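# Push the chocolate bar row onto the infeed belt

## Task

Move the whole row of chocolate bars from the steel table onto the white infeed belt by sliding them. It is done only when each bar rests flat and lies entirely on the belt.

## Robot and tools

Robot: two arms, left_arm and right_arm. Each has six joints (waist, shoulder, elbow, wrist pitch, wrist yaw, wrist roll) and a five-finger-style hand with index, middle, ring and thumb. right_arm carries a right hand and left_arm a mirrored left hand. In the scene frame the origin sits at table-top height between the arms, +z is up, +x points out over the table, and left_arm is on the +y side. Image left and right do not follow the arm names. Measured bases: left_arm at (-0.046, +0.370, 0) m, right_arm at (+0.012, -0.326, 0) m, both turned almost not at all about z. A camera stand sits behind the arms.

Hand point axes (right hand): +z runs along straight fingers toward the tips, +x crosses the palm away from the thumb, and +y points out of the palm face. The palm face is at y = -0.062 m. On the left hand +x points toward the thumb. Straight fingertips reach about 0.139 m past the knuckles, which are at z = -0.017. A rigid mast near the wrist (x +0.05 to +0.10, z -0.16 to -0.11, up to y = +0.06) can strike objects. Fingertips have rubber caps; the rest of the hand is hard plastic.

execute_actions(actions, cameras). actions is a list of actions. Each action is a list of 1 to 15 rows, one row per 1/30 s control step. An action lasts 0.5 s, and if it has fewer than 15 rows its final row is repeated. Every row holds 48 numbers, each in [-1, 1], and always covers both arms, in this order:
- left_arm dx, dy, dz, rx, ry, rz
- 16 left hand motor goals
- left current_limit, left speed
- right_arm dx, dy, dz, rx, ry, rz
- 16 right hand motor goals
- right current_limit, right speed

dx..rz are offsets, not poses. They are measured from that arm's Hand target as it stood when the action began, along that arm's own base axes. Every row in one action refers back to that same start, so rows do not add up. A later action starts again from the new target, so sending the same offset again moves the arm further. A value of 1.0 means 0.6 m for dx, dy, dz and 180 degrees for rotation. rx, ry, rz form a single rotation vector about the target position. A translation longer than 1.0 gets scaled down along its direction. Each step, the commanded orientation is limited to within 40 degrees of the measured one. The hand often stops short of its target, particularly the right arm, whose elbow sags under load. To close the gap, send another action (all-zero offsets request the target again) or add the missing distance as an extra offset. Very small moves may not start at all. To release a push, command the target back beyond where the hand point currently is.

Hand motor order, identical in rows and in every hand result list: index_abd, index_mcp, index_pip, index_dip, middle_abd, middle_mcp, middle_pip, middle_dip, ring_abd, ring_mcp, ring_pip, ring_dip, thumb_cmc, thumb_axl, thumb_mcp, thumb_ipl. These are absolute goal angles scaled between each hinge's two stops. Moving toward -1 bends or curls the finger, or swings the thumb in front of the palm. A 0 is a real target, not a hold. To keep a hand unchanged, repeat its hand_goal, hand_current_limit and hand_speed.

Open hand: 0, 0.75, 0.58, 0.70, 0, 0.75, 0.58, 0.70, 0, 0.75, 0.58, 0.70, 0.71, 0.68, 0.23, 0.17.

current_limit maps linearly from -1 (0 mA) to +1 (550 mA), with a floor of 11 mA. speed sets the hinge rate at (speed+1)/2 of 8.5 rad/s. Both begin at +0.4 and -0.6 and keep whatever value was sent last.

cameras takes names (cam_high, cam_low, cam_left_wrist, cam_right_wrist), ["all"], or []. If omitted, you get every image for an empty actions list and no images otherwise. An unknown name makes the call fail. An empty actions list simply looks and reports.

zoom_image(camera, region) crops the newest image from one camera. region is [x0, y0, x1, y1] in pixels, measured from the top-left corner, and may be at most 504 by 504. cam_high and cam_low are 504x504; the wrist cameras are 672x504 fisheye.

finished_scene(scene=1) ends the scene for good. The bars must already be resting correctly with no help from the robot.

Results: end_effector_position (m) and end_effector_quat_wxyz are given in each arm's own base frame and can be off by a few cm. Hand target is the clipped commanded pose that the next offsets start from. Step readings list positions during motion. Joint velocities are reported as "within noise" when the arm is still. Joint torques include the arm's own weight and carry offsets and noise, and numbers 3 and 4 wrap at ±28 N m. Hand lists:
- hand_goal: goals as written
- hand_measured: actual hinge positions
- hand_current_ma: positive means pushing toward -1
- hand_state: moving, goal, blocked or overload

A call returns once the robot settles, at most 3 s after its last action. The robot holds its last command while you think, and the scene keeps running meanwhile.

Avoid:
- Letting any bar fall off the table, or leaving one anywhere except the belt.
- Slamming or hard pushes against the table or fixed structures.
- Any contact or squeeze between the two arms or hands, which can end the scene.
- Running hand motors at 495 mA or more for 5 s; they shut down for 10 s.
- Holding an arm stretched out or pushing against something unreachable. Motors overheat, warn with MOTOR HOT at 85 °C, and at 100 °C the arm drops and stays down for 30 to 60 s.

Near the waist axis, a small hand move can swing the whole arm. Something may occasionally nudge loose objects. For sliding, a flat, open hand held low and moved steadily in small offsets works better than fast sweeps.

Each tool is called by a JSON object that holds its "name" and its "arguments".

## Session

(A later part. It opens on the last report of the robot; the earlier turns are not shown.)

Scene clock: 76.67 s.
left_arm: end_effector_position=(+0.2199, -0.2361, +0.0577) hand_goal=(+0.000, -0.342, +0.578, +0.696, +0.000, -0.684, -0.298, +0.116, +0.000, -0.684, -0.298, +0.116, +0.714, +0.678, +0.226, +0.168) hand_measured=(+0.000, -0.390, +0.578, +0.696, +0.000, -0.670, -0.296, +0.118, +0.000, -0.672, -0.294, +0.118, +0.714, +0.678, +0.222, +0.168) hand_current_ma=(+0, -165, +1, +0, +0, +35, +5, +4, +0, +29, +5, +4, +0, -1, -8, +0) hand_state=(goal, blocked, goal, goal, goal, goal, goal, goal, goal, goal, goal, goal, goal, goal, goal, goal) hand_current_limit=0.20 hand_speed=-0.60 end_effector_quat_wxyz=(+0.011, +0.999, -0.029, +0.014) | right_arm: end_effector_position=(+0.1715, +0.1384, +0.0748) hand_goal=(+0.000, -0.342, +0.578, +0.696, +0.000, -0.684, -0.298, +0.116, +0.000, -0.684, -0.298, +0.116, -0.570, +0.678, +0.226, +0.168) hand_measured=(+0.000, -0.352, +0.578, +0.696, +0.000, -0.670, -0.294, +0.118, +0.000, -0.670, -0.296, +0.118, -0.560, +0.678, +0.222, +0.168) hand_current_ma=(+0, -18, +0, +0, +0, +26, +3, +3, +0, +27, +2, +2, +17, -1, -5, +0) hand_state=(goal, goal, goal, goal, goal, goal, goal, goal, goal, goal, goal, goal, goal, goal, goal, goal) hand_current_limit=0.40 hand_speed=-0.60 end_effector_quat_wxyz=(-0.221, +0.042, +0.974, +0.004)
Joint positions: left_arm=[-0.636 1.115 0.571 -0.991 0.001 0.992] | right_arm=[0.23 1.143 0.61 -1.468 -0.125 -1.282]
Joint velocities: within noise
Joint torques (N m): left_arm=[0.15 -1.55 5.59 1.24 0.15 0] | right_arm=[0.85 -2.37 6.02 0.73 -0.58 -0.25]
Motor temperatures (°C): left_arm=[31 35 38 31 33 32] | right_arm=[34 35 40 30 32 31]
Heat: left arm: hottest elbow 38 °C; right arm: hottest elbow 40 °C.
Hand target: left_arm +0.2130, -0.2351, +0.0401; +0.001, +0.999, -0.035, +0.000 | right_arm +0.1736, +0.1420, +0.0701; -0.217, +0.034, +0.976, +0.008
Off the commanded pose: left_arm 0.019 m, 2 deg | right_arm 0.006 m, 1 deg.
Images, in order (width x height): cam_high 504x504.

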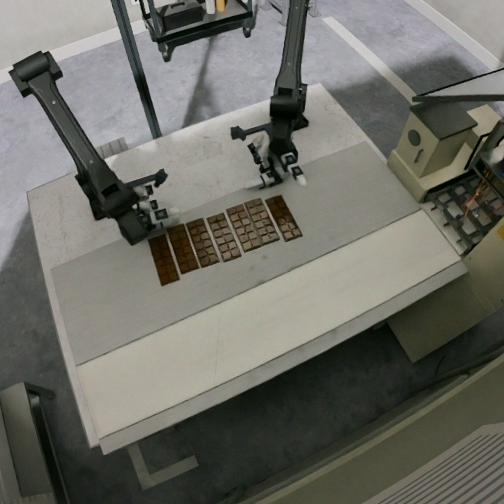

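{"name": "execute_actions", "arguments": {"actions": [[[0,-0.02,0.01,0,0,0,0.058,-0.4247,0.577,0.696,0,-0.685,-0.299,0.116,0,-0.685,-0.299,0.116,0.714,0.678,0.226,0.168,0.2,-0.6,0,0.01,-0.01,0,0,0,0.058,-0.4247,0.577,0.696,0,-0.685,-0.299,0.116,0,-0.685,-0.299,0.116,-0.571,0.678,0.226,0.168,0.2,-0.6],[0,-0.05,0.0167,0,0,0,0.058,-0.4247,0.577,0.696,0,-0.685,-0.299,0.116,0,-0.685,-0.299,0.116,0.714,0.678,0.226,0.168,0.2,-0.6,0,0.0167,-0.0267,0,0,0,0.058,-0.4247,0.577,0.696,0,-0.685,-0.299,0.116,0,-0.685,-0.299,0.116,-0.571,0.678,0.226,0.168,0.2,-0.6]]], "cameras": ["cam_high","cam_left_wrist","cam_right_wrist"]}}

{"name": "zoom_image", "arguments": {"camera": "cam_high", "region": [225, 150, 305, 230]}}

{"name": "zoom_image", "arguments": {"camera": "cam_high", "region": [120, 185, 200, 265]}}

Scene clock: 86.97 s.
left_arm: end_effector_position=(+0.2109, -0.2563, +0.0521) hand_goal=(+0.058, -0.424, +0.578, +0.696, +0.000, -0.684, -0.298, +0.116, +0.000, -0.684, -0.298, +0.116, +0.714, +0.678, +0.226, +0.168) hand_measured=(+0.054, -0.464, +0.578, +0.696, +0.000, -0.670, -0.296, +0.118, +0.000, -0.672, -0.294, +0.118, +0.714, +0.678, +0.222, +0.168) hand_current_ma=(-4, -127, +1, +0, +0, +35, +5, +4, +0, +29, +5, +4, +0, -1, -8, +0) hand_state=(goal, blocked, goal, goal, goal, goal, goal, goal, goal, goal, goal, goal, goal, goal, goal, goal) hand_current_limit=0.20 hand_speed=-0.60 end_effector_quat_wxyz=(+0.002, +0.999, -0.033, +0.006) | right_arm: end_effector_position=(+0.1742, +0.1479, +0.0674) hand_goal=(+0.058, -0.424, +0.578, +0.696, +0.000, -0.684, -0.298, +0.116, +0.000, -0.684, -0.298, +0.116, -0.570, +0.678, +0.226, +0.168) hand_measured=(+0.056, -0.464, +0.578, +0.696, +0.000, -0.670, -0.294, +0.118, +0.000, -0.670, -0.296, +0.118, -0.560, +0.678, +0.222, +0.168) hand_current_ma=(-1, -107, +0, +0, +0, +26, +3, +3, +0, +27, +2, +2, +16, -1, -5, +0) hand_state=(goal, blocked, goal, goal, goal, goal, goal, goal, goal, goal, goal, goal, goal, goal, goal, goal) hand_current_limit=0.20 hand_speed=-0.60 end_effector_quat_wxyz=(-0.215, +0.032, +0.976, +0.010)
Joint positions: left_arm=[-0.72 1.161 0.592 -0.99 -0.003 0.917] | right_arm=[0.262 1.165 0.603 -1.42 -0.141 -1.273]
Joint torques (N m): left_arm=[-0.03 -2.14 8.36 0.47 0.32 -0.14] | right_arm=[1.73 -1.32 4.9 1.24 -0.66 0.06]
Heat: left arm: hottest elbow 38 °C; right arm: hottest elbow 39 °C.
Hand target: left_arm +0.2130, -0.2650, +0.0500; +0.001, +0.999, -0.035, +0.000 | right_arm +0.1736, +0.1520, +0.0541; -0.217, +0.034, +0.975, +0.008
Off the commanded pose: left_arm 0.009 m, 1 deg | right_arm 0.014 m, 0 deg.
Step readings (end_effector_position of left_arm | right_arm):
0: (+0.2199, -0.2361, +0.0577) | (+0.1715, +0.1384, +0.0748)
1: (+0.2199, -0.2361, +0.0577) | (+0.1715, +0.1384, +0.0748)
2: (+0.2198, -0.2364, +0.0573) | (+0.1719, +0.1389, +0.0747)
4: (+0.2175, -0.2385, +0.0539) | (+0.1731, +0.1420, +0.0713)
8: (+0.2116, -0.2510, +0.0524) | (+0.1738, +0.1463, +0.0680)
15: (+0.2107, -0.2562, +0.0522) | (+0.1742, +0.1480, +0.0675)
Images, in order (width x height): cam_high 504x504, cam_left_wrist 672x504, cam_right_wrist 672x504.

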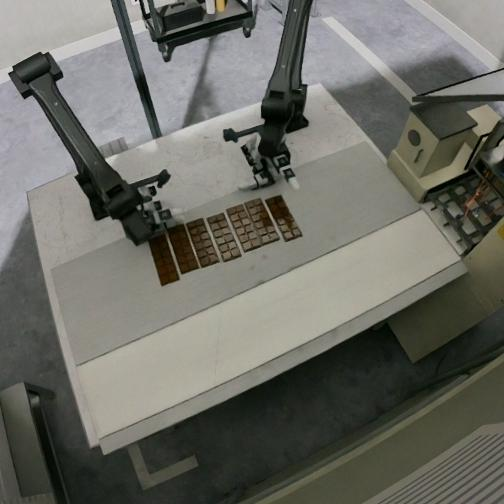

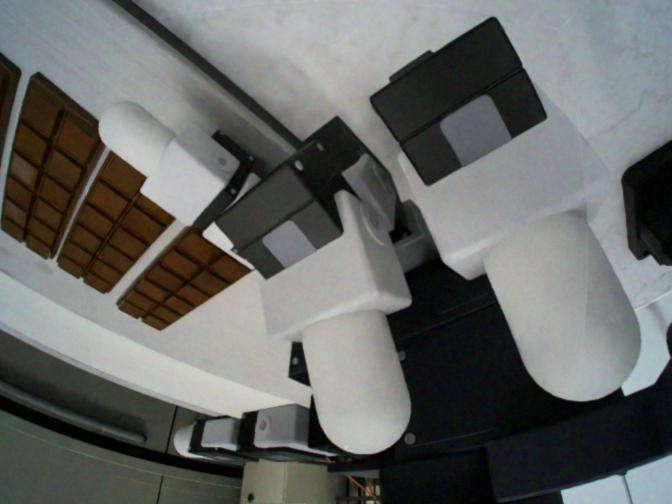

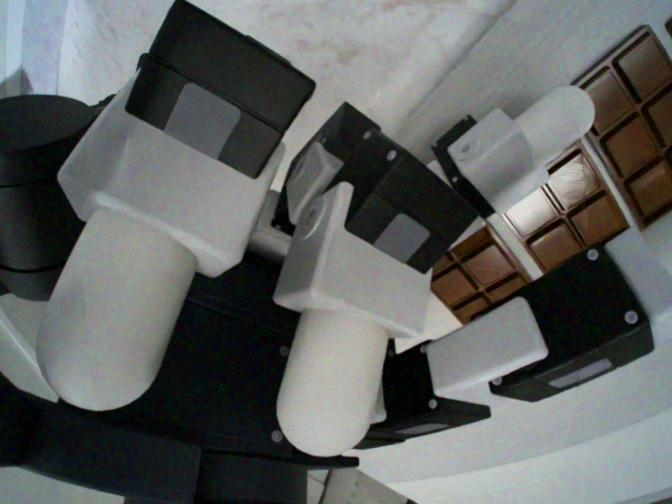

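Scaled by 6.300 from the camera's 504x504 image, which has a finer 720x720 frame.

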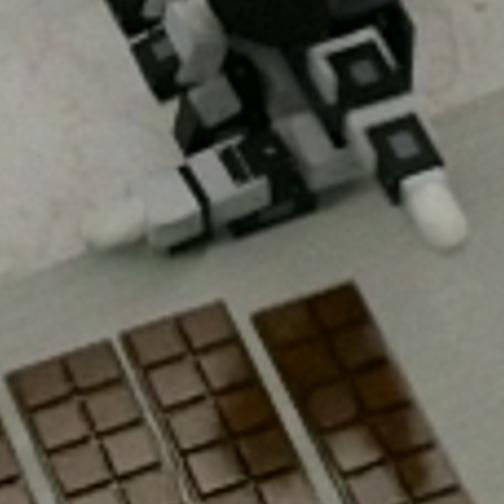

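Scaled by 6.300 from the camera's 504x504 image, which has a finer 720x720 frame.

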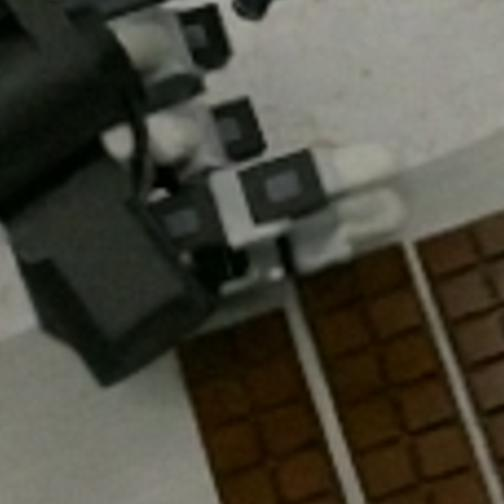

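{"name": "execute_actions", "arguments": {"actions": [[[0,-0.003,0.006,0,0,0,0.058,-0.363,0.577,0.696,0,-0.685,-0.299,0.116,0,-0.685,-0.299,0.116,0.714,0.678,0.226,0.168,0.2,-0.6,-0.004,-0.007,0.012,0,0,0,0.058,-0.363,0.577,0.696,0,-0.685,-0.299,0.116,0,-0.685,-0.299,0.116,-0.571,0.678,0.226,0.168,0.2,-0.6],[0,-0.0067,0.0133,0,0,0,0.058,-0.363,0.577,0.696,0,-0.685,-0.299,0.116,0,-0.685,-0.299,0.116,0.714,0.678,0.226,0.168,0.2,-0.6,-0.0067,-0.0133,0.025,0,0,0,0.058,-0.363,0.577,0.696,0,-0.685,-0.299,0.116,0,-0.685,-0.299,0.116,-0.571,0.678,0.226,0.168,0.2,-0.6]]], "cameras": ["cam_high","cam_left_wrist","cam_right_wrist"]}}

{"name": "zoom_image", "arguments": {"camera": "cam_high", "region": [225, 150, 305, 230]}}

{"name": "zoom_image", "arguments": {"camera": "cam_high", "region": [120, 185, 200, 265]}}

Scene clock: 92.07 s.
left_arm: end_effector_position=(+0.2107, -0.2602, +0.0562) hand_goal=(+0.058, -0.362, +0.578, +0.696, +0.000, -0.684, -0.298, +0.116, +0.000, -0.684, -0.298, +0.116, +0.714, +0.678, +0.226, +0.168) hand_measured=(+0.054, -0.412, +0.578, +0.696, +0.000, -0.670, -0.296, +0.118, +0.000, -0.672, -0.294, +0.118, +0.714, +0.678, +0.222, +0.168) hand_current_ma=(-4, -172, +1, +0, +0, +35, +5, +4, +0, +29, +5, +4, +0, -1, -8, +0) hand_state=(goal, blocked, goal, goal, goal, goal, goal, goal, goal, goal, goal, goal, goal, goal, goal, goal) hand_current_limit=0.20 hand_speed=-0.60 end_effector_quat_wxyz=(+0.002, +0.999, -0.032, +0.005) | right_arm: end_effector_position=(+0.1733, +0.1482, +0.0710) hand_goal=(+0.058, -0.362, +0.578, +0.696, +0.000, -0.684, -0.298, +0.116, +0.000, -0.684, -0.298, +0.116, -0.570, +0.678, +0.226, +0.168) hand_measured=(+0.056, -0.422, +0.578, +0.696, +0.000, -0.670, -0.294, +0.118, +0.000, -0.670, -0.296, +0.118, -0.560, +0.678, +0.222, +0.168) hand_current_ma=(-1, -183, +0, +0, +0, +26, +3, +3, +0, +27, +2, +2, +15, -1, -5, +0) hand_state=(goal, blocked, goal, goal, goal, goal, goal, goal, goal, goal, goal, goal, goal, goal, goal, goal) hand_current_limit=0.20 hand_speed=-0.60 end_effector_quat_wxyz=(-0.211, +0.030, +0.977, +0.012)
Joint positions: left_arm=[-0.733 1.161 0.605 -1.004 -0.003 0.903] | right_arm=[0.262 1.149 0.603 -1.427 -0.143 -1.276]
Joint torques (N m): left_arm=[-0.32 -2.67 8.87 -0.01 0.32 -0.16] | right_arm=[-0.5 -3.66 5.86 -0.54 -0.12 -0.16]
Heat: left arm: hottest elbow 38 °C; right arm: hottest elbow 39 °C.
Hand target: left_arm +0.2129, -0.2691, +0.0580; +0.001, +0.999, -0.035, +0.000 | right_arm +0.1696, +0.1440, +0.0691; -0.217, +0.034, +0.975, +0.008
Off the commanded pose: left_arm 0.009 m, 1 deg | right_arm 0.006 m, 1 deg.
Step readings (end_effector_position of left_arm | right_arm):
0: (+0.2108, -0.2563, +0.0521) | (+0.1742, +0.1479, +0.0674)
1: (+0.2108, -0.2563, +0.0521) | (+0.1742, +0.1479, +0.0674)
2: (+0.2109, -0.2563, +0.0521) | (+0.1742, +0.1479, +0.0674)
4: (+0.2108, -0.2569, +0.0529) | (+0.1741, +0.1479, +0.0678)
8: (+0.2107, -0.2593, +0.0555) | (+0.1732, +0.1481, +0.0703)
15: (+0.2107, -0.2601, +0.0562) | (+0.1733, +0.1482, +0.0710)
Images, in order (width x height): cam_high 504x504, cam_left_wrist 672x504, cam_right_wrist 672x504.

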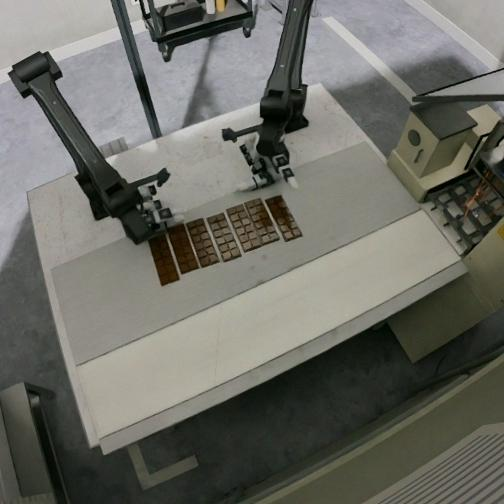

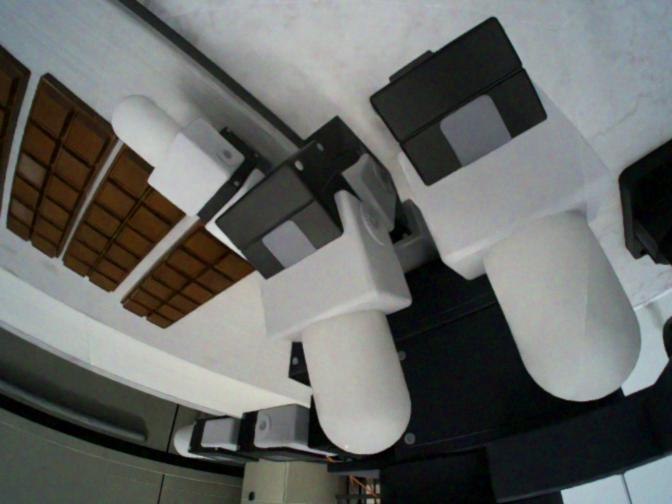

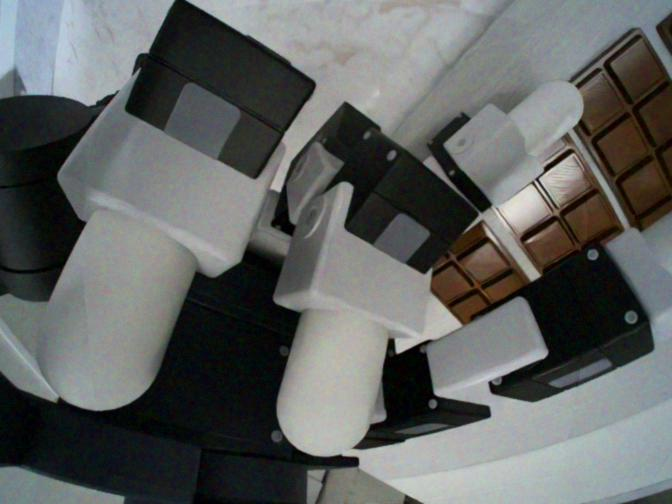

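Scaled by 6.300 from the camera's 504x504 image, which has a finer 720x720 frame.

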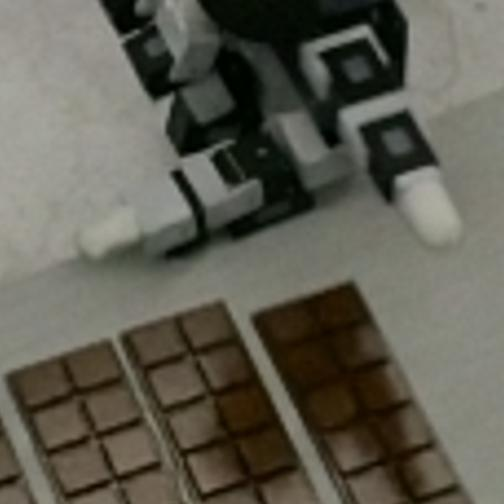

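Scaled by 6.300 from the camera's 504x504 image, which has a finer 720x720 frame.

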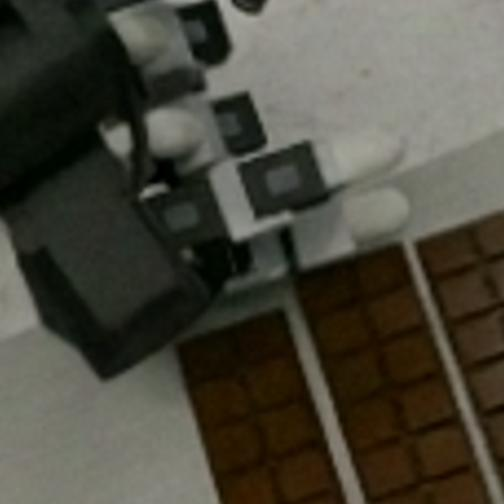

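{"name": "execute_actions", "arguments": {"actions": [[[0.01,0.003,0,0,0,0,0.058,-0.4,0.577,0.696,0,-0.685,-0.299,0.116,0,-0.685,-0.299,0.116,0.714,0.678,0.226,0.168,0.2,-0.6,0.01,-0.006,0,0,0,0,0.058,-0.4,0.577,0.696,0,-0.685,-0.299,0.116,0,-0.685,-0.299,0.116,-0.571,0.678,0.226,0.168,0.2,-0.6],[0.02,0.006,0,0,0,0,0.058,-0.4,0.577,0.696,0,-0.685,-0.299,0.116,0,-0.685,-0.299,0.116,0.714,0.678,0.226,0.168,0.2,-0.6,0.02,-0.01,0,0,0,0,0.058,-0.4,0.577,0.696,0,-0.685,-0.299,0.116,0,-0.685,-0.299,0.116,-0.571,0.678,0.226,0.168,0.2,-0.6],[0.03,0.006,0,0,0,0,0.058,-0.4,0.577,0.696,0,-0.685,-0.299,0.116,0,-0.685,-0.299,0.116,0.714,0.678,0.226,0.168,0.2,-0.6,0.03,-0.014,0,0,0,0,0.058,-0.4,0.577,0.696,0,-0.685,-0.299,0.116,0,-0.685,-0.299,0.116,-0.571,0.678,0.226,0.168,0.2,-0.6],[0.04,0.006,0,0,0,0,0.058,-0.4,0.577,0.696,0,-0.685,-0.299,0.116,0,-0.685,-0.299,0.116,0.714,0.678,0.226,0.168,0.2,-0.6,0.04,-0.016,0,0,0,0,0.058,-0.4,0.577,0.696,0,-0.685,-0.299,0.116,0,-0.685,-0.299,0.116,-0.571,0.678,0.226,0.168,0.2,-0.6]]], "cameras": ["cam_high","cam_left_wrist","cam_right_wrist"]}}

{"name": "zoom_image", "arguments": {"camera": "cam_high", "region": [225, 150, 305, 230]}}

{"name": "zoom_image", "arguments": {"camera": "cam_high", "region": [120, 185, 200, 265]}}

Scene clock: 95.73 s.
left_arm: end_effector_position=(+0.2244, -0.2608, +0.0551) hand_goal=(+0.058, -0.400, +0.578, +0.696, +0.000, -0.684, -0.298, +0.116, +0.000, -0.684, -0.298, +0.116, +0.714, +0.678, +0.226, +0.168) hand_measured=(+0.056, -0.430, +0.578, +0.696, +0.000, -0.670, -0.296, +0.118, +0.000, -0.672, -0.294, +0.118, +0.714, +0.678, +0.222, +0.168) hand_current_ma=(-4, -93, +1, +0, +0, +35, +5, +4, +0, +29, +5, +4, +0, -1, -8, +0) hand_state=(goal, blocked, goal, goal, goal, goal, goal, goal, goal, goal, goal, goal, goal, goal, goal, goal) hand_current_limit=0.20 hand_speed=-0.60 end_effector_quat_wxyz=(+0.001, +0.999, -0.036, -0.003) | right_arm: end_effector_position=(+0.1783, +0.1395, +0.0690) hand_goal=(+0.058, -0.400, +0.578, +0.696, +0.000, -0.684, -0.298, +0.116, +0.000, -0.684, -0.298, +0.116, -0.570, +0.678, +0.226, +0.168) hand_measured=(+0.058, -0.450, +0.578, +0.696, +0.000, -0.670, -0.294, +0.118, +0.000, -0.670, -0.296, +0.118, -0.560, +0.678, +0.222, +0.168) hand_current_ma=(-1, -146, +0, +0, +0, +26, +3, +3, +0, +27, +2, +2, +14, -1, -5, +0) hand_state=(goal, blocked, goal, goal, goal, goal, goal, goal, goal, goal, goal, goal, goal, goal, goal, goal) hand_current_limit=0.20 hand_speed=-0.60 end_effector_quat_wxyz=(-0.225, +0.019, +0.974, +0.017)
Joint positions: left_arm=[-0.693 1.207 0.638 -1.005 0.005 0.951] | right_arm=[0.207 1.195 0.619 -1.432 -0.132 -1.354]
Joint torques (N m): left_arm=[1.55 -3.25 9.03 0.38 -0.01 0.05] | right_arm=[-0.85 -2.37 8.2 -0.1 0.54 0.03]
Heat: left arm: hottest elbow 39 °C; right arm: hottest elbow 39 °C.
Hand target: left_arm +0.2369, -0.2654, +0.0581; +0.001, +0.999, -0.035, +0.000 | right_arm +0.1935, +0.1345, +0.0691; -0.217, +0.034, +0.975, +0.008
Off the commanded pose: left_arm 0.014 m, 0 deg | right_arm 0.016 m, 2 deg.
Step readings (end_effector_position of left_arm | right_arm):
0: (+0.2107, -0.2602, +0.0562) | (+0.1733, +0.1482, +0.0710)
1: (+0.2107, -0.2602, +0.0562) | (+0.1733, +0.1482, +0.0710)
2: (+0.2107, -0.2601, +0.0561) | (+0.1734, +0.1480, +0.0710)
4: (+0.2115, -0.2603, +0.0556) | (+0.1741, +0.1459, +0.0706)
8: (+0.2192, -0.2607, +0.0553) | (+0.1762, +0.1415, +0.0690)
15: (+0.2245, -0.2609, +0.0551) | (+0.1782, +0.1399, +0.0689)
Images, in order (width x height): cam_high 504x504, cam_left_wrist 672x504, cam_right_wrist 672x504.

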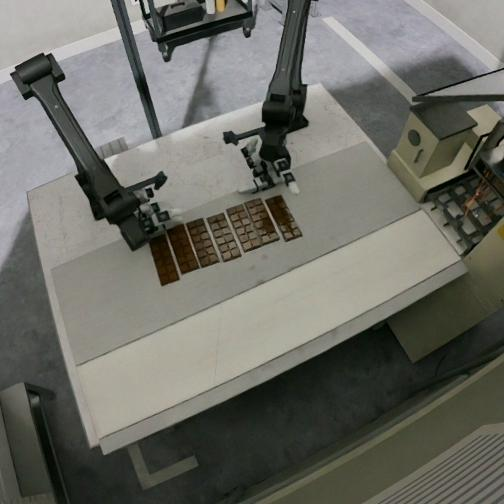

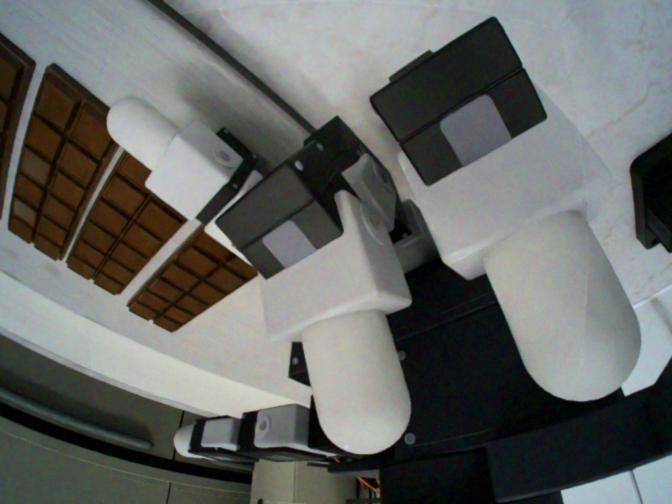

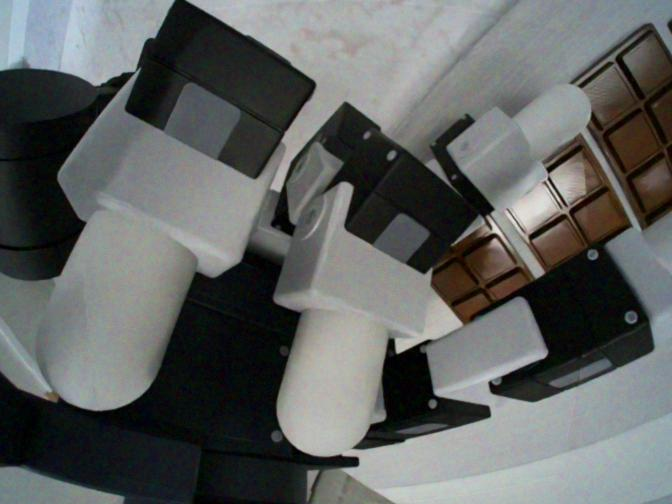

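Scaled by 6.300 from the camera's 504x504 image, which has a finer 720x720 frame.

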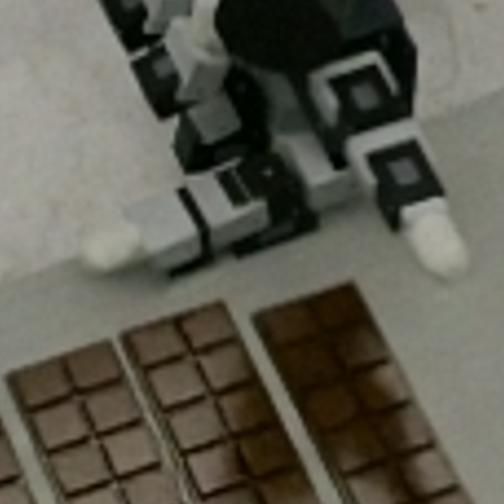

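Scaled by 6.300 from the camera's 504x504 image, which has a finer 720x720 frame.

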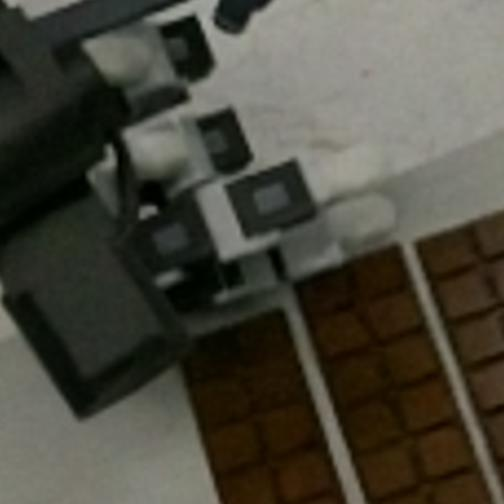

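{"name": "execute_actions", "arguments": {"actions": [[[0.015,0,0.004,0,0,0,0.058,-0.4,0.577,0.696,0,-0.685,-0.299,0.116,0,-0.685,-0.299,0.116,0.714,0.678,0.226,0.168,0.2,-0.6,0.01,-0.001,0.008,0,0,0,0.058,-0.4,0.577,0.696,0,-0.685,-0.299,0.116,0,-0.685,-0.299,0.116,-0.571,0.678,0.226,0.168,0.2,-0.6],[0.03,0,0.006,0,0,0,0.058,-0.4,0.577,0.696,0,-0.685,-0.299,0.116,0,-0.685,-0.299,0.116,0.714,0.678,0.226,0.168,0.2,-0.6,0.02,-0.001,0.008,0,0,0,0.058,-0.4,0.577,0.696,0,-0.685,-0.299,0.116,0,-0.685,-0.299,0.116,-0.571,0.678,0.226,0.168,0.2,-0.6],[0.04,0,0.006,0,0,0,0.058,-0.4,0.577,0.696,0,-0.685,-0.299,0.116,0,-0.685,-0.299,0.116,0.714,0.678,0.226,0.168,0.2,-0.6,0.03,-0.002,0.008,0,0,0,0.058,-0.4,0.577,0.696,0,-0.685,-0.299,0.116,0,-0.685,-0.299,0.116,-0.571,0.678,0.226,0.168,0.2,-0.6],[0.05,0,0.006,0,0,0,0.058,-0.4,0.577,0.696,0,-0.685,-0.299,0.116,0,-0.685,-0.299,0.116,0.714,0.678,0.226,0.168,0.2,-0.6,0.04,-0.002,0.008,0,0,0,0.058,-0.4,0.577,0.696,0,-0.685,-0.299,0.116,0,-0.685,-0.299,0.116,-0.571,0.678,0.226,0.168,0.2,-0.6]],[[0.01,0,0,0,0,0,0.058,-0.4,0.577,0.696,0,-0.685,-0.299,0.116,0,-0.685,-0.299,0.116,0.714,0.678,0.226,0.168,0.2,-0.6,0.01,-0.001,0,0,0,0,0.058,-0.4,0.577,0.696,0,-0.685,-0.299,0.116,0,-0.685,-0.299,0.116,-0.571,0.678,0.226,0.168,0.2,-0.6],[0.03,0,0,0,0,0,0.058,-0.4,0.577,0.696,0,-0.685,-0.299,0.116,0,-0.685,-0.299,0.116,0.714,0.678,0.226,0.168,0.2,-0.6,0.02,-0.002,0,0,0,0,0.058,-0.4,0.577,0.696,0,-0.685,-0.299,0.116,0,-0.685,-0.299,0.116,-0.571,0.678,0.226,0.168,0.2,-0.6],[0.04,0,0,0,0,0,0.058,-0.4,0.577,0.696,0,-0.685,-0.299,0.116,0,-0.685,-0.299,0.116,0.714,0.678,0.226,0.168,0.2,-0.6,0.03,-0.002,0,0,0,0,0.058,-0.4,0.577,0.696,0,-0.685,-0.299,0.116,0,-0.685,-0.299,0.116,-0.571,0.678,0.226,0.168,0.2,-0.6],[0.05,0,0,0,0,0,0.058,-0.4,0.577,0.696,0,-0.685,-0.299,0.116,0,-0.685,-0.299,0.116,0.714,0.678,0.226,0.168,0.2,-0.6,0.04,-0.003,0,0,0,0,0.058,-0.4,0.577,0.696,0,-0.685,-0.299,0.116,0,-0.685,-0.299,0.116,-0.571,0.678,0.226,0.168,0.2,-0.6]]], "cameras": ["cam_high","cam_left_wrist","cam_right_wrist"]}}

{"name": "zoom_image", "arguments": {"camera": "cam_high", "region": [225, 150, 325, 250]}}

{"name": "zoom_image", "arguments": {"camera": "cam_high", "region": [120, 185, 220, 285]}}

Scene clock: 98.57 s.
left_arm: end_effector_position=(+0.2812, -0.2592, +0.0559) hand_goal=(+0.058, -0.400, +0.578, +0.696, +0.000, -0.684, -0.298, +0.116, +0.000, -0.684, -0.298, +0.116, +0.714, +0.678, +0.226, +0.168) hand_measured=(+0.056, -0.426, +0.578, +0.696, +0.000, -0.670, -0.296, +0.118, +0.000, -0.672, -0.294, +0.118, +0.714, +0.678, +0.222, +0.168) hand_current_ma=(-3, -79, +1, +0, +0, +35, +5, +4, +0, +29, +5, +4, +0, -1, -8, +0) hand_state=(goal, blocked, goal, goal, goal, goal, goal, goal, goal, goal, goal, goal, goal, goal, goal, goal) hand_current_limit=0.20 hand_speed=-0.60 end_effector_quat_wxyz=(-0.003, +0.999, -0.034, -0.008) | right_arm: end_effector_position=(+0.2185, +0.1330, +0.0707) hand_goal=(+0.058, -0.400, +0.578, +0.696, +0.000, -0.684, -0.298, +0.116, +0.000, -0.684, -0.298, +0.116, -0.570, +0.678, +0.226, +0.168) hand_measured=(+0.052, -0.444, +0.578, +0.696, +0.000, -0.670, -0.294, +0.118, +0.000, -0.670, -0.296, +0.118, -0.560, +0.678, +0.222, +0.168) hand_current_ma=(-7, -122, +0, +0, +0, +26, +3, +3, +0, +27, +2, +2, +14, -1, -5, +0) hand_state=(goal, blocked, goal, goal, goal, goal, goal, goal, goal, goal, goal, goal, goal, goal, goal, goal) hand_current_limit=0.20 hand_speed=-0.60 end_effector_quat_wxyz=(-0.237, +0.024, +0.971, +0.009)
Joint positions: left_arm=[-0.576 1.34 0.757 -1.005 0.003 1.062] | right_arm=[0.161 1.322 0.728 -1.445 -0.103 -1.386]
Joint torques (N m): left_arm=[1.49 -5.19 9.44 0.44 0.06 0.1] | right_arm=[-0.73 -4.6 9.02 0.21 0.05 -0.04]
Heat: left arm: hottest elbow 39 °C; right arm: hottest elbow 39 °C.
Hand target: left_arm +0.2970, -0.2655, +0.0617; +0.001, +0.999, -0.035, +0.000 | right_arm +0.2417, +0.1315, +0.0739; -0.217, +0.034, +0.976, +0.008
Off the commanded pose: left_arm 0.018 m, 1 deg | right_arm 0.023 m, 3 deg.
Step readings (end_effector_position of left_arm | right_arm):
0: (+0.2244, -0.2608, +0.0551) | (+0.1782, +0.1395, +0.0690)
1: (+0.2245, -0.2609, +0.0552) | (+0.1784, +0.1396, +0.0691)
2: (+0.2249, -0.2610, +0.0553) | (+0.1787, +0.1395, +0.0692)
4: (+0.2279, -0.2609, +0.0554) | (+0.1803, +0.1383, +0.0693)
8: (+0.2452, -0.2592, +0.0555) | (+0.1893, +0.1357, +0.0694)
15: (+0.2537, -0.2591, +0.0556) | (+0.1963, +0.1350, +0.0696)
16: (+0.2537, -0.2590, +0.0556) | (+0.1963, +0.1349, +0.0695)
17: (+0.2540, -0.2590, +0.0557) | (+0.1965, +0.1350, +0.0697)
19: (+0.2569, -0.2588, +0.0558) | (+0.1980, +0.1347, +0.0698)
23: (+0.2722, -0.2589, +0.0558) | (+0.2093, +0.1333, +0.0700)
30: (+0.2812, -0.2592, +0.0558) | (+0.2185, +0.1330, +0.0707)
Images, in order (width x height): cam_high 504x504, cam_left_wrist 672x504, cam_right_wrist 672x504.

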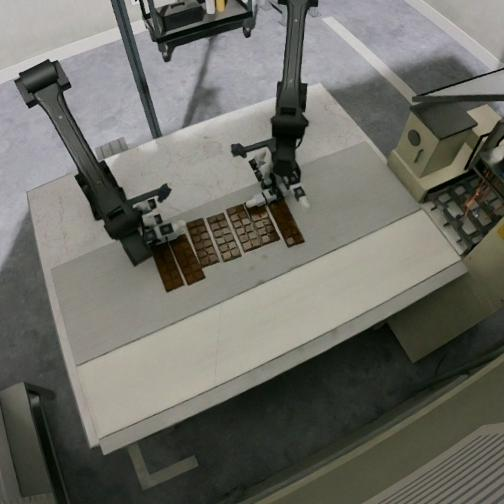

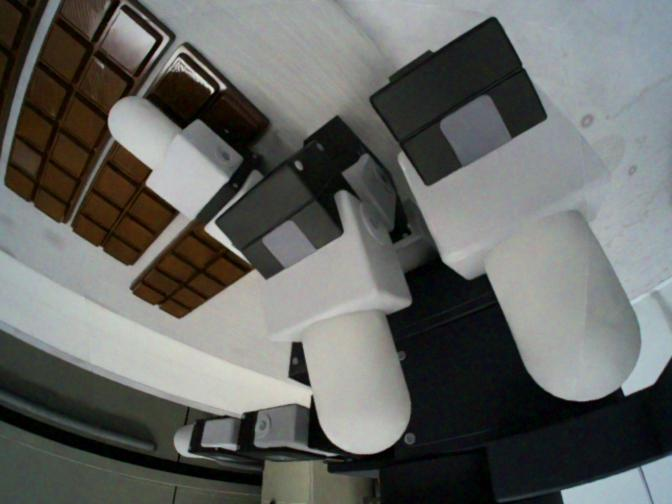

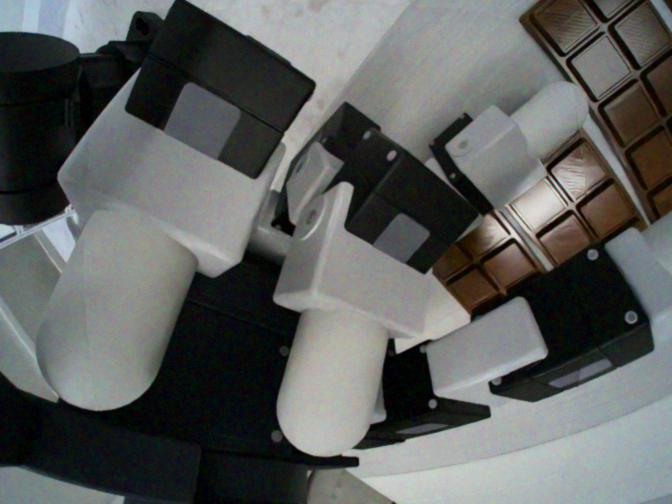

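Scaled by 5.040 from the camera's 504x504 image, which has a finer 720x720 frame.

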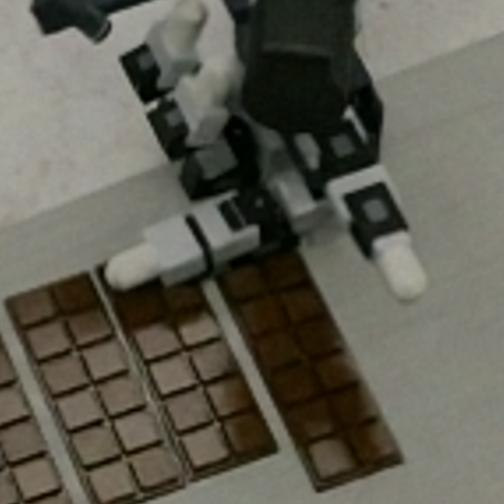

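Scaled by 5.040 from the camera's 504x504 image, which has a finer 720x720 frame.

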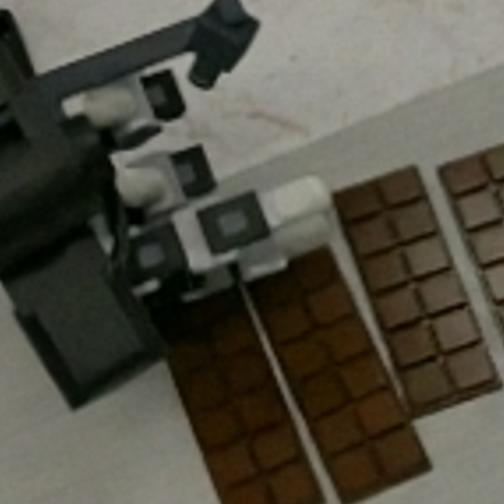

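{"name": "execute_actions", "arguments": {"actions": [[[0,0,0.02,0,0,0,0.058,-0.438,0.62,0.768,0,-0.685,-0.299,0.116,0,-0.685,-0.299,0.116,0.714,0.678,0.226,0.168,0.3,-0.6,0,-0.003,0,0,0,0,0.058,-0.42,0.62,0.768,0,-0.685,-0.299,0.116,0,-0.685,-0.299,0.116,-0.571,0.678,0.226,0.168,0.3,-0.6],[0,0,0.04,0,0,0,0.058,-0.438,0.62,0.768,0,-0.685,-0.299,0.116,0,-0.685,-0.299,0.116,0.714,0.678,0.226,0.168,0.3,-0.6,0.01,-0.006,0,0,0,0,0.058,-0.42,0.62,0.768,0,-0.685,-0.299,0.116,0,-0.685,-0.299,0.116,-0.571,0.678,0.226,0.168,0.3,-0.6],[-0.03,0,0.05,0,0,0,0.058,-0.438,0.62,0.768,0,-0.685,-0.299,0.116,0,-0.685,-0.299,0.116,0.714,0.678,0.226,0.168,0.3,-0.6,0.02,-0.008,0,0,0,0,0.058,-0.42,0.62,0.768,0,-0.685,-0.299,0.116,0,-0.685,-0.299,0.116,-0.571,0.678,0.226,0.168,0.3,-0.6],[-0.06,0,0.05,0,0,0,0.058,-0.438,0.62,0.768,0,-0.685,-0.299,0.116,0,-0.685,-0.299,0.116,0.714,0.678,0.226,0.168,0.3,-0.6,0.03,-0.01,0,0,0,0,0.058,-0.42,0.62,0.768,0,-0.685,-0.299,0.116,0,-0.685,-0.299,0.116,-0.571,0.678,0.226,0.168,0.3,-0.6],[-0.1,0,0.05,0,0,0,0.058,-0.438,0.62,0.768,0,-0.685,-0.299,0.116,0,-0.685,-0.299,0.116,0.714,0.678,0.226,0.168,0.3,-0.6,0.04,-0.012,0,0,0,0,0.058,-0.42,0.62,0.768,0,-0.685,-0.299,0.116,0,-0.685,-0.299,0.116,-0.571,0.678,0.226,0.168,0.3,-0.6]]], "cameras": ["cam_high","cam_left_wrist","cam_right_wrist"]}}

{"name": "zoom_image", "arguments": {"camera": "cam_high", "region": [225, 150, 325, 250]}}

{"name": "zoom_image", "arguments": {"camera": "cam_high", "region": [130, 195, 230, 295]}}

Scene clock: 104.17 s.
left_arm: end_effector_position=(+0.2394, -0.2656, +0.0914) hand_goal=(+0.058, -0.438, +0.620, +0.768, +0.000, -0.684, -0.298, +0.116, +0.000, -0.684, -0.298, +0.116, +0.714, +0.678, +0.226, +0.168) hand_measured=(+0.056, -0.430, +0.620, +0.766, +0.000, -0.670, -0.296, +0.118, +0.000, -0.672, -0.294, +0.118, +0.714, +0.678, +0.222, +0.168) hand_current_ma=(-3, +17, +0, -4, +0, +35, +5, +4, +0, +29, +5, +4, +0, -1, -8, +0) hand_state=(goal, goal, goal, goal, goal, goal, goal, goal, goal, goal, goal, goal, goal, goal, goal, goal) hand_current_limit=0.30 hand_speed=-0.60 end_effector_quat_wxyz=(+0.003, +0.999, -0.040, +0.002) | right_arm: end_effector_position=(+0.2431, +0.1265, +0.0712) hand_goal=(+0.058, -0.420, +0.620, +0.768, +0.000, -0.684, -0.298, +0.116, +0.000, -0.684, -0.298, +0.116, -0.570, +0.678, +0.226, +0.168) hand_measured=(+0.048, -0.446, +0.608, +0.766, +0.000, -0.670, -0.294, +0.118, +0.000, -0.670, -0.296, +0.118, -0.560, +0.678, +0.222, +0.168) hand_current_ma=(-12, -57, -19, -2, +0, +26, +3, +3, +0, +27, +2, +2, +14, -1, -5, +0) hand_state=(goal, blocked, goal, goal, goal, goal, goal, goal, goal, goal, goal, goal, goal, goal, goal, goal) hand_current_limit=0.30 hand_speed=-0.60 end_effector_quat_wxyz=(-0.236, +0.025, +0.971, +0.010)
Joint positions: left_arm=[-0.672 1.184 0.727 -1.106 0.003 0.978] | right_arm=[0.126 1.382 0.787 -1.445 -0.088 -1.415]
Joint torques (N m): left_arm=[0.21 -5.48 7.19 -0.05 0.09 -0.2] | right_arm=[-0.73 -5.3 9.01 0.14 0.03 -0.06]
Heat: left arm: hottest elbow 39 °C; right arm: hottest elbow 40 °C.
Hand target: left_arm +0.2369, -0.2655, +0.0917; +0.001, +0.999, -0.035, +0.000 | right_arm +0.2656, +0.1242, +0.0739; -0.217, +0.034, +0.975, +0.008
Off the commanded pose: left_arm 0.002 m, 1 deg | right_arm 0.023 m, 2 deg.
Step readings (end_effector_position of left_arm | right_arm):
0: (+0.2812, -0.2592, +0.0559) | (+0.2185, +0.1330, +0.0707)
1: (+0.2812, -0.2592, +0.0559) | (+0.2185, +0.1330, +0.0706)
2: (+0.2813, -0.2593, +0.0561) | (+0.2184, +0.1329, +0.0706)
4: (+0.2795, -0.2581, +0.0570) | (+0.2194, +0.1323, +0.0707)
8: (+0.2656, -0.2590, +0.0678) | (+0.2305, +0.1289, +0.0708)
15: (+0.2398, -0.2680, +0.0928) | (+0.2431, +0.1265, +0.0712)
Images, in order (width x height): cam_high 504x504, cam_left_wrist 672x504, cam_right_wrist 672x504.

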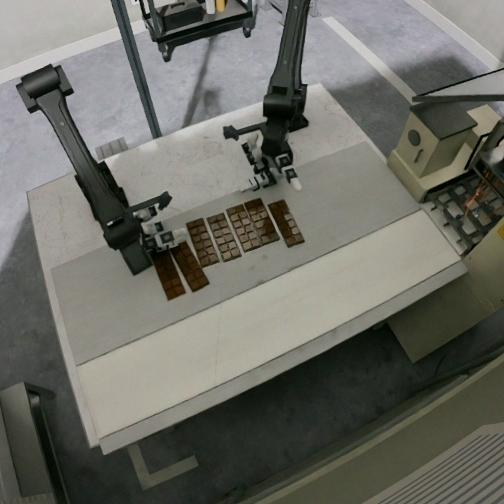

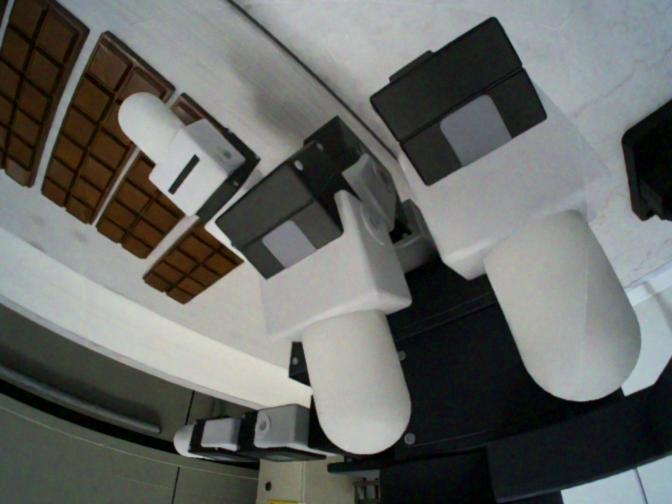

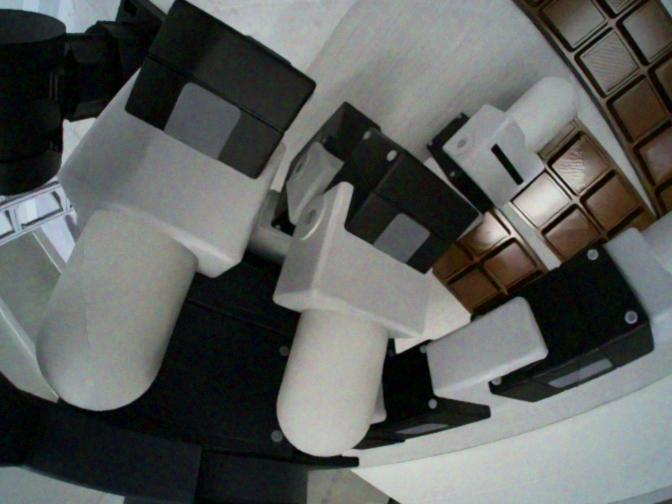

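Scaled by 5.040 from the camera's 504x504 image, which has a finer 720x720 frame.

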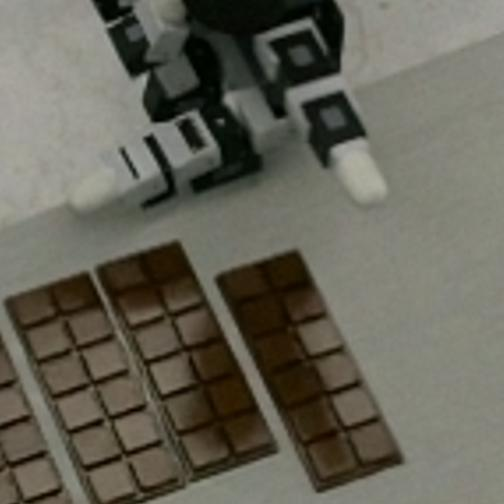

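Scaled by 5.040 from the camera's 504x504 image, which has a finer 720x720 frame.

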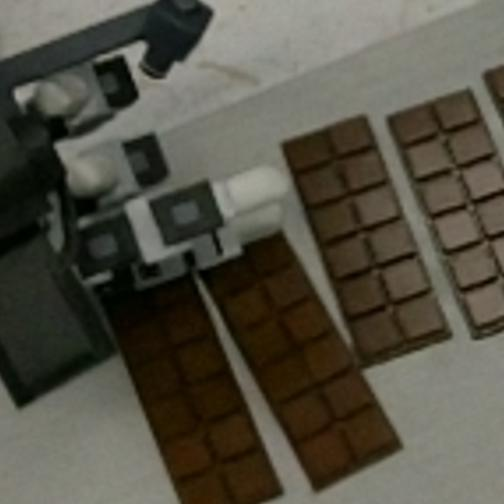

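{"name": "execute_actions", "arguments": {"actions": [[[-0.015,0.006,-0.005,0,0,0,0.2,-0.438,0.62,0.768,0,-0.685,-0.299,0.116,0,-0.685,-0.299,0.116,0.714,0.678,0.226,0.168,0.3,-0.85,0,-0.003,0,0,0,0,0.216,-0.42,0.62,0.768,0,-0.685,-0.299,0.116,0,-0.685,-0.299,0.116,-0.571,0.678,0.226,0.168,0.3,-0.9],[-0.033,0.0117,-0.01,0,0,0,0.2,-0.438,0.62,0.768,0,-0.685,-0.299,0.116,0,-0.685,-0.299,0.116,0.714,0.678,0.226,0.168,0.3,-0.85,0,-0.006,0,0,0,0,0.216,-0.42,0.62,0.768,0,-0.685,-0.299,0.116,0,-0.685,-0.299,0.116,-0.571,0.678,0.226,0.168,0.3,-0.9],[-0.033,0.0117,-0.025,0,0,0,0.2,-0.438,0.62,0.768,0,-0.685,-0.299,0.116,0,-0.685,-0.299,0.116,0.714,0.678,0.226,0.168,0.3,-0.85,0.006,-0.008,0,0,0,0,0.216,-0.42,0.62,0.768,0,-0.685,-0.299,0.116,0,-0.685,-0.299,0.116,-0.571,0.678,0.226,0.168,0.3,-0.9],[-0.033,0.0117,-0.04,0,0,0,0.2,-0.438,0.62,0.768,0,-0.685,-0.299,0.116,0,-0.685,-0.299,0.116,0.714,0.678,0.226,0.168,0.3,-0.85,0.012,-0.01,0,0,0,0,0.216,-0.42,0.62,0.768,0,-0.685,-0.299,0.116,0,-0.685,-0.299,0.116,-0.571,0.678,0.226,0.168,0.3,-0.9],[-0.033,0.0117,-0.057,0,0,0,0.2,-0.438,0.62,0.768,0,-0.685,-0.299,0.116,0,-0.685,-0.299,0.116,0.714,0.678,0.226,0.168,0.3,-0.85,0.02,-0.01,0,0,0,0,0.216,-0.42,0.62,0.768,0,-0.685,-0.299,0.116,0,-0.685,-0.299,0.116,-0.571,0.678,0.226,0.168,0.3,-0.9]]], "cameras": ["cam_high","cam_left_wrist","cam_right_wrist"]}}

{"name": "zoom_image", "arguments": {"camera": "cam_high", "region": [225, 150, 325, 250]}}

{"name": "zoom_image", "arguments": {"camera": "cam_high", "region": [130, 195, 230, 295]}}

Scene clock: 108.23 s.
left_arm: end_effector_position=(+0.2154, -0.2545, +0.0589) hand_goal=(+0.200, -0.438, +0.620, +0.768, +0.000, -0.684, -0.298, +0.116, +0.000, -0.684, -0.298, +0.116, +0.714, +0.678, +0.226, +0.168) hand_measured=(+0.198, -0.430, +0.620, +0.766, +0.000, -0.670, -0.296, +0.118, +0.000, -0.672, -0.294, +0.118, +0.714, +0.678, +0.222, +0.168) hand_current_ma=(-4, +17, +0, -4, +0, +35, +5, +4, +0, +29, +5, +4, +0, -1, -8, +0) hand_state=(goal, goal, goal, goal, goal, goal, goal, goal, goal, goal, goal, goal, goal, goal, goal, goal) hand_current_limit=0.30 hand_speed=-0.85 end_effector_quat_wxyz=(+0.000, +0.999, -0.038, -0.002) | right_arm: end_effector_position=(+0.2559, +0.1220, +0.0726) hand_goal=(+0.216, -0.420, +0.620, +0.768, +0.000, -0.684, -0.298, +0.116, +0.000, -0.684, -0.298, +0.116, -0.570, +0.678, +0.226, +0.168) hand_measured=(+0.158, -0.446, +0.608, +0.766, +0.000, -0.670, -0.294, +0.118, +0.000, -0.670, -0.296, +0.118, -0.560, +0.678, +0.222, +0.168) hand_current_ma=(-136, -62, -19, -2, +0, +26, +3, +3, +0, +27, +2, +2, +14, -1, -5, +0) hand_state=(blocked, blocked, goal, goal, goal, goal, goal, goal, goal, goal, goal, goal, goal, goal, goal, goal) hand_current_limit=0.30 hand_speed=-0.90 end_effector_quat_wxyz=(-0.233, +0.021, +0.972, +0.012)
Joint positions: left_arm=[-0.697 1.167 0.62 -1.028 0.002 0.95] | right_arm=[0.105 1.409 0.819 -1.445 -0.08 -1.442]
Joint torques (N m): left_arm=[0.15 -4.01 7.06 0.77 0.12 -0.17] | right_arm=[-0.73 -5.66 8.84 0.1 0.08 0]
Heat: left arm: hottest elbow 39 °C; right arm: hottest elbow 40 °C.
Hand target: left_arm +0.2171, -0.2585, +0.0575; +0.001, +0.999, -0.035, +0.000 | right_arm +0.2776, +0.1183, +0.0739; -0.217, +0.034, +0.975, +0.008
Off the commanded pose: left_arm 0.005 m, 0 deg | right_arm 0.022 m, 2 deg.
Step readings (end_effector_position of left_arm | right_arm):
0: (+0.2395, -0.2656, +0.0914) | (+0.2431, +0.1265, +0.0712)
1: (+0.2393, -0.2655, +0.0912) | (+0.2431, +0.1265, +0.0712)
2: (+0.2390, -0.2652, +0.0909) | (+0.2431, +0.1265, +0.0712)
4: (+0.2342, -0.2630, +0.0873) | (+0.2431, +0.1260, +0.0712)
8: (+0.2195, -0.2555, +0.0697) | (+0.2477, +0.1236, +0.0714)
15: (+0.2135, -0.2533, +0.0584) | (+0.2560, +0.1220, +0.0726)
Images, in order (width x height): cam_high 504x504, cam_left_wrist 672x504, cam_right_wrist 672x504.

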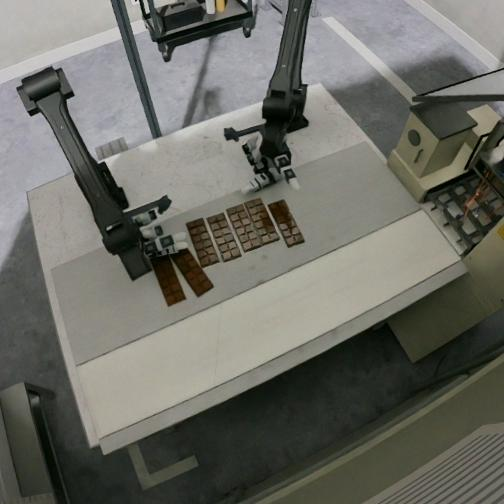

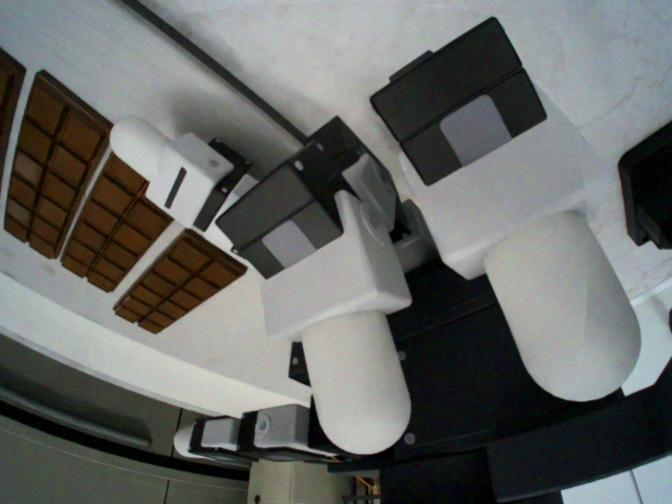

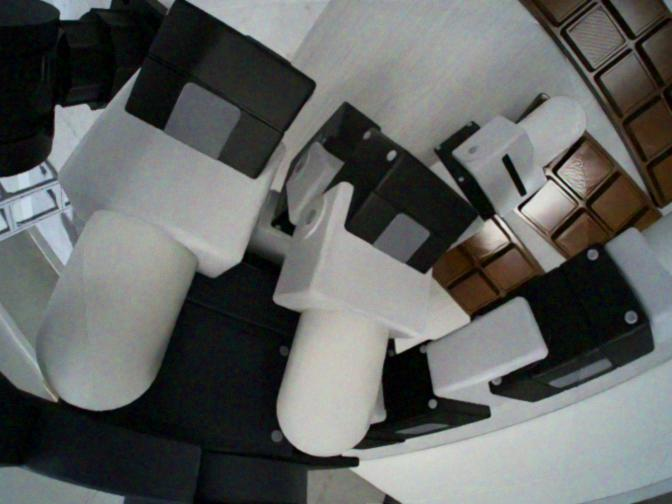

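Scaled by 5.040 from the camera's 504x504 image, which has a finer 720x720 frame.

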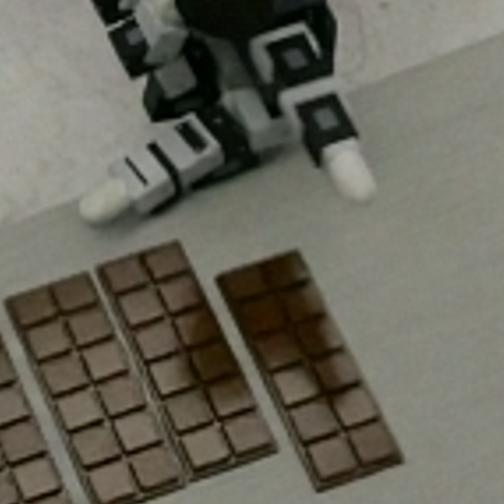

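Scaled by 5.040 from the camera's 504x504 image, which has a finer 720x720 frame.

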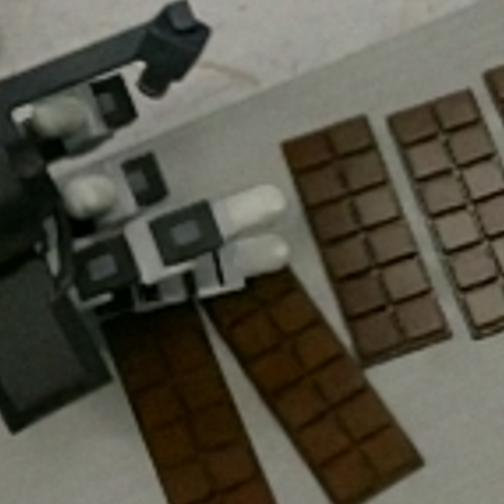

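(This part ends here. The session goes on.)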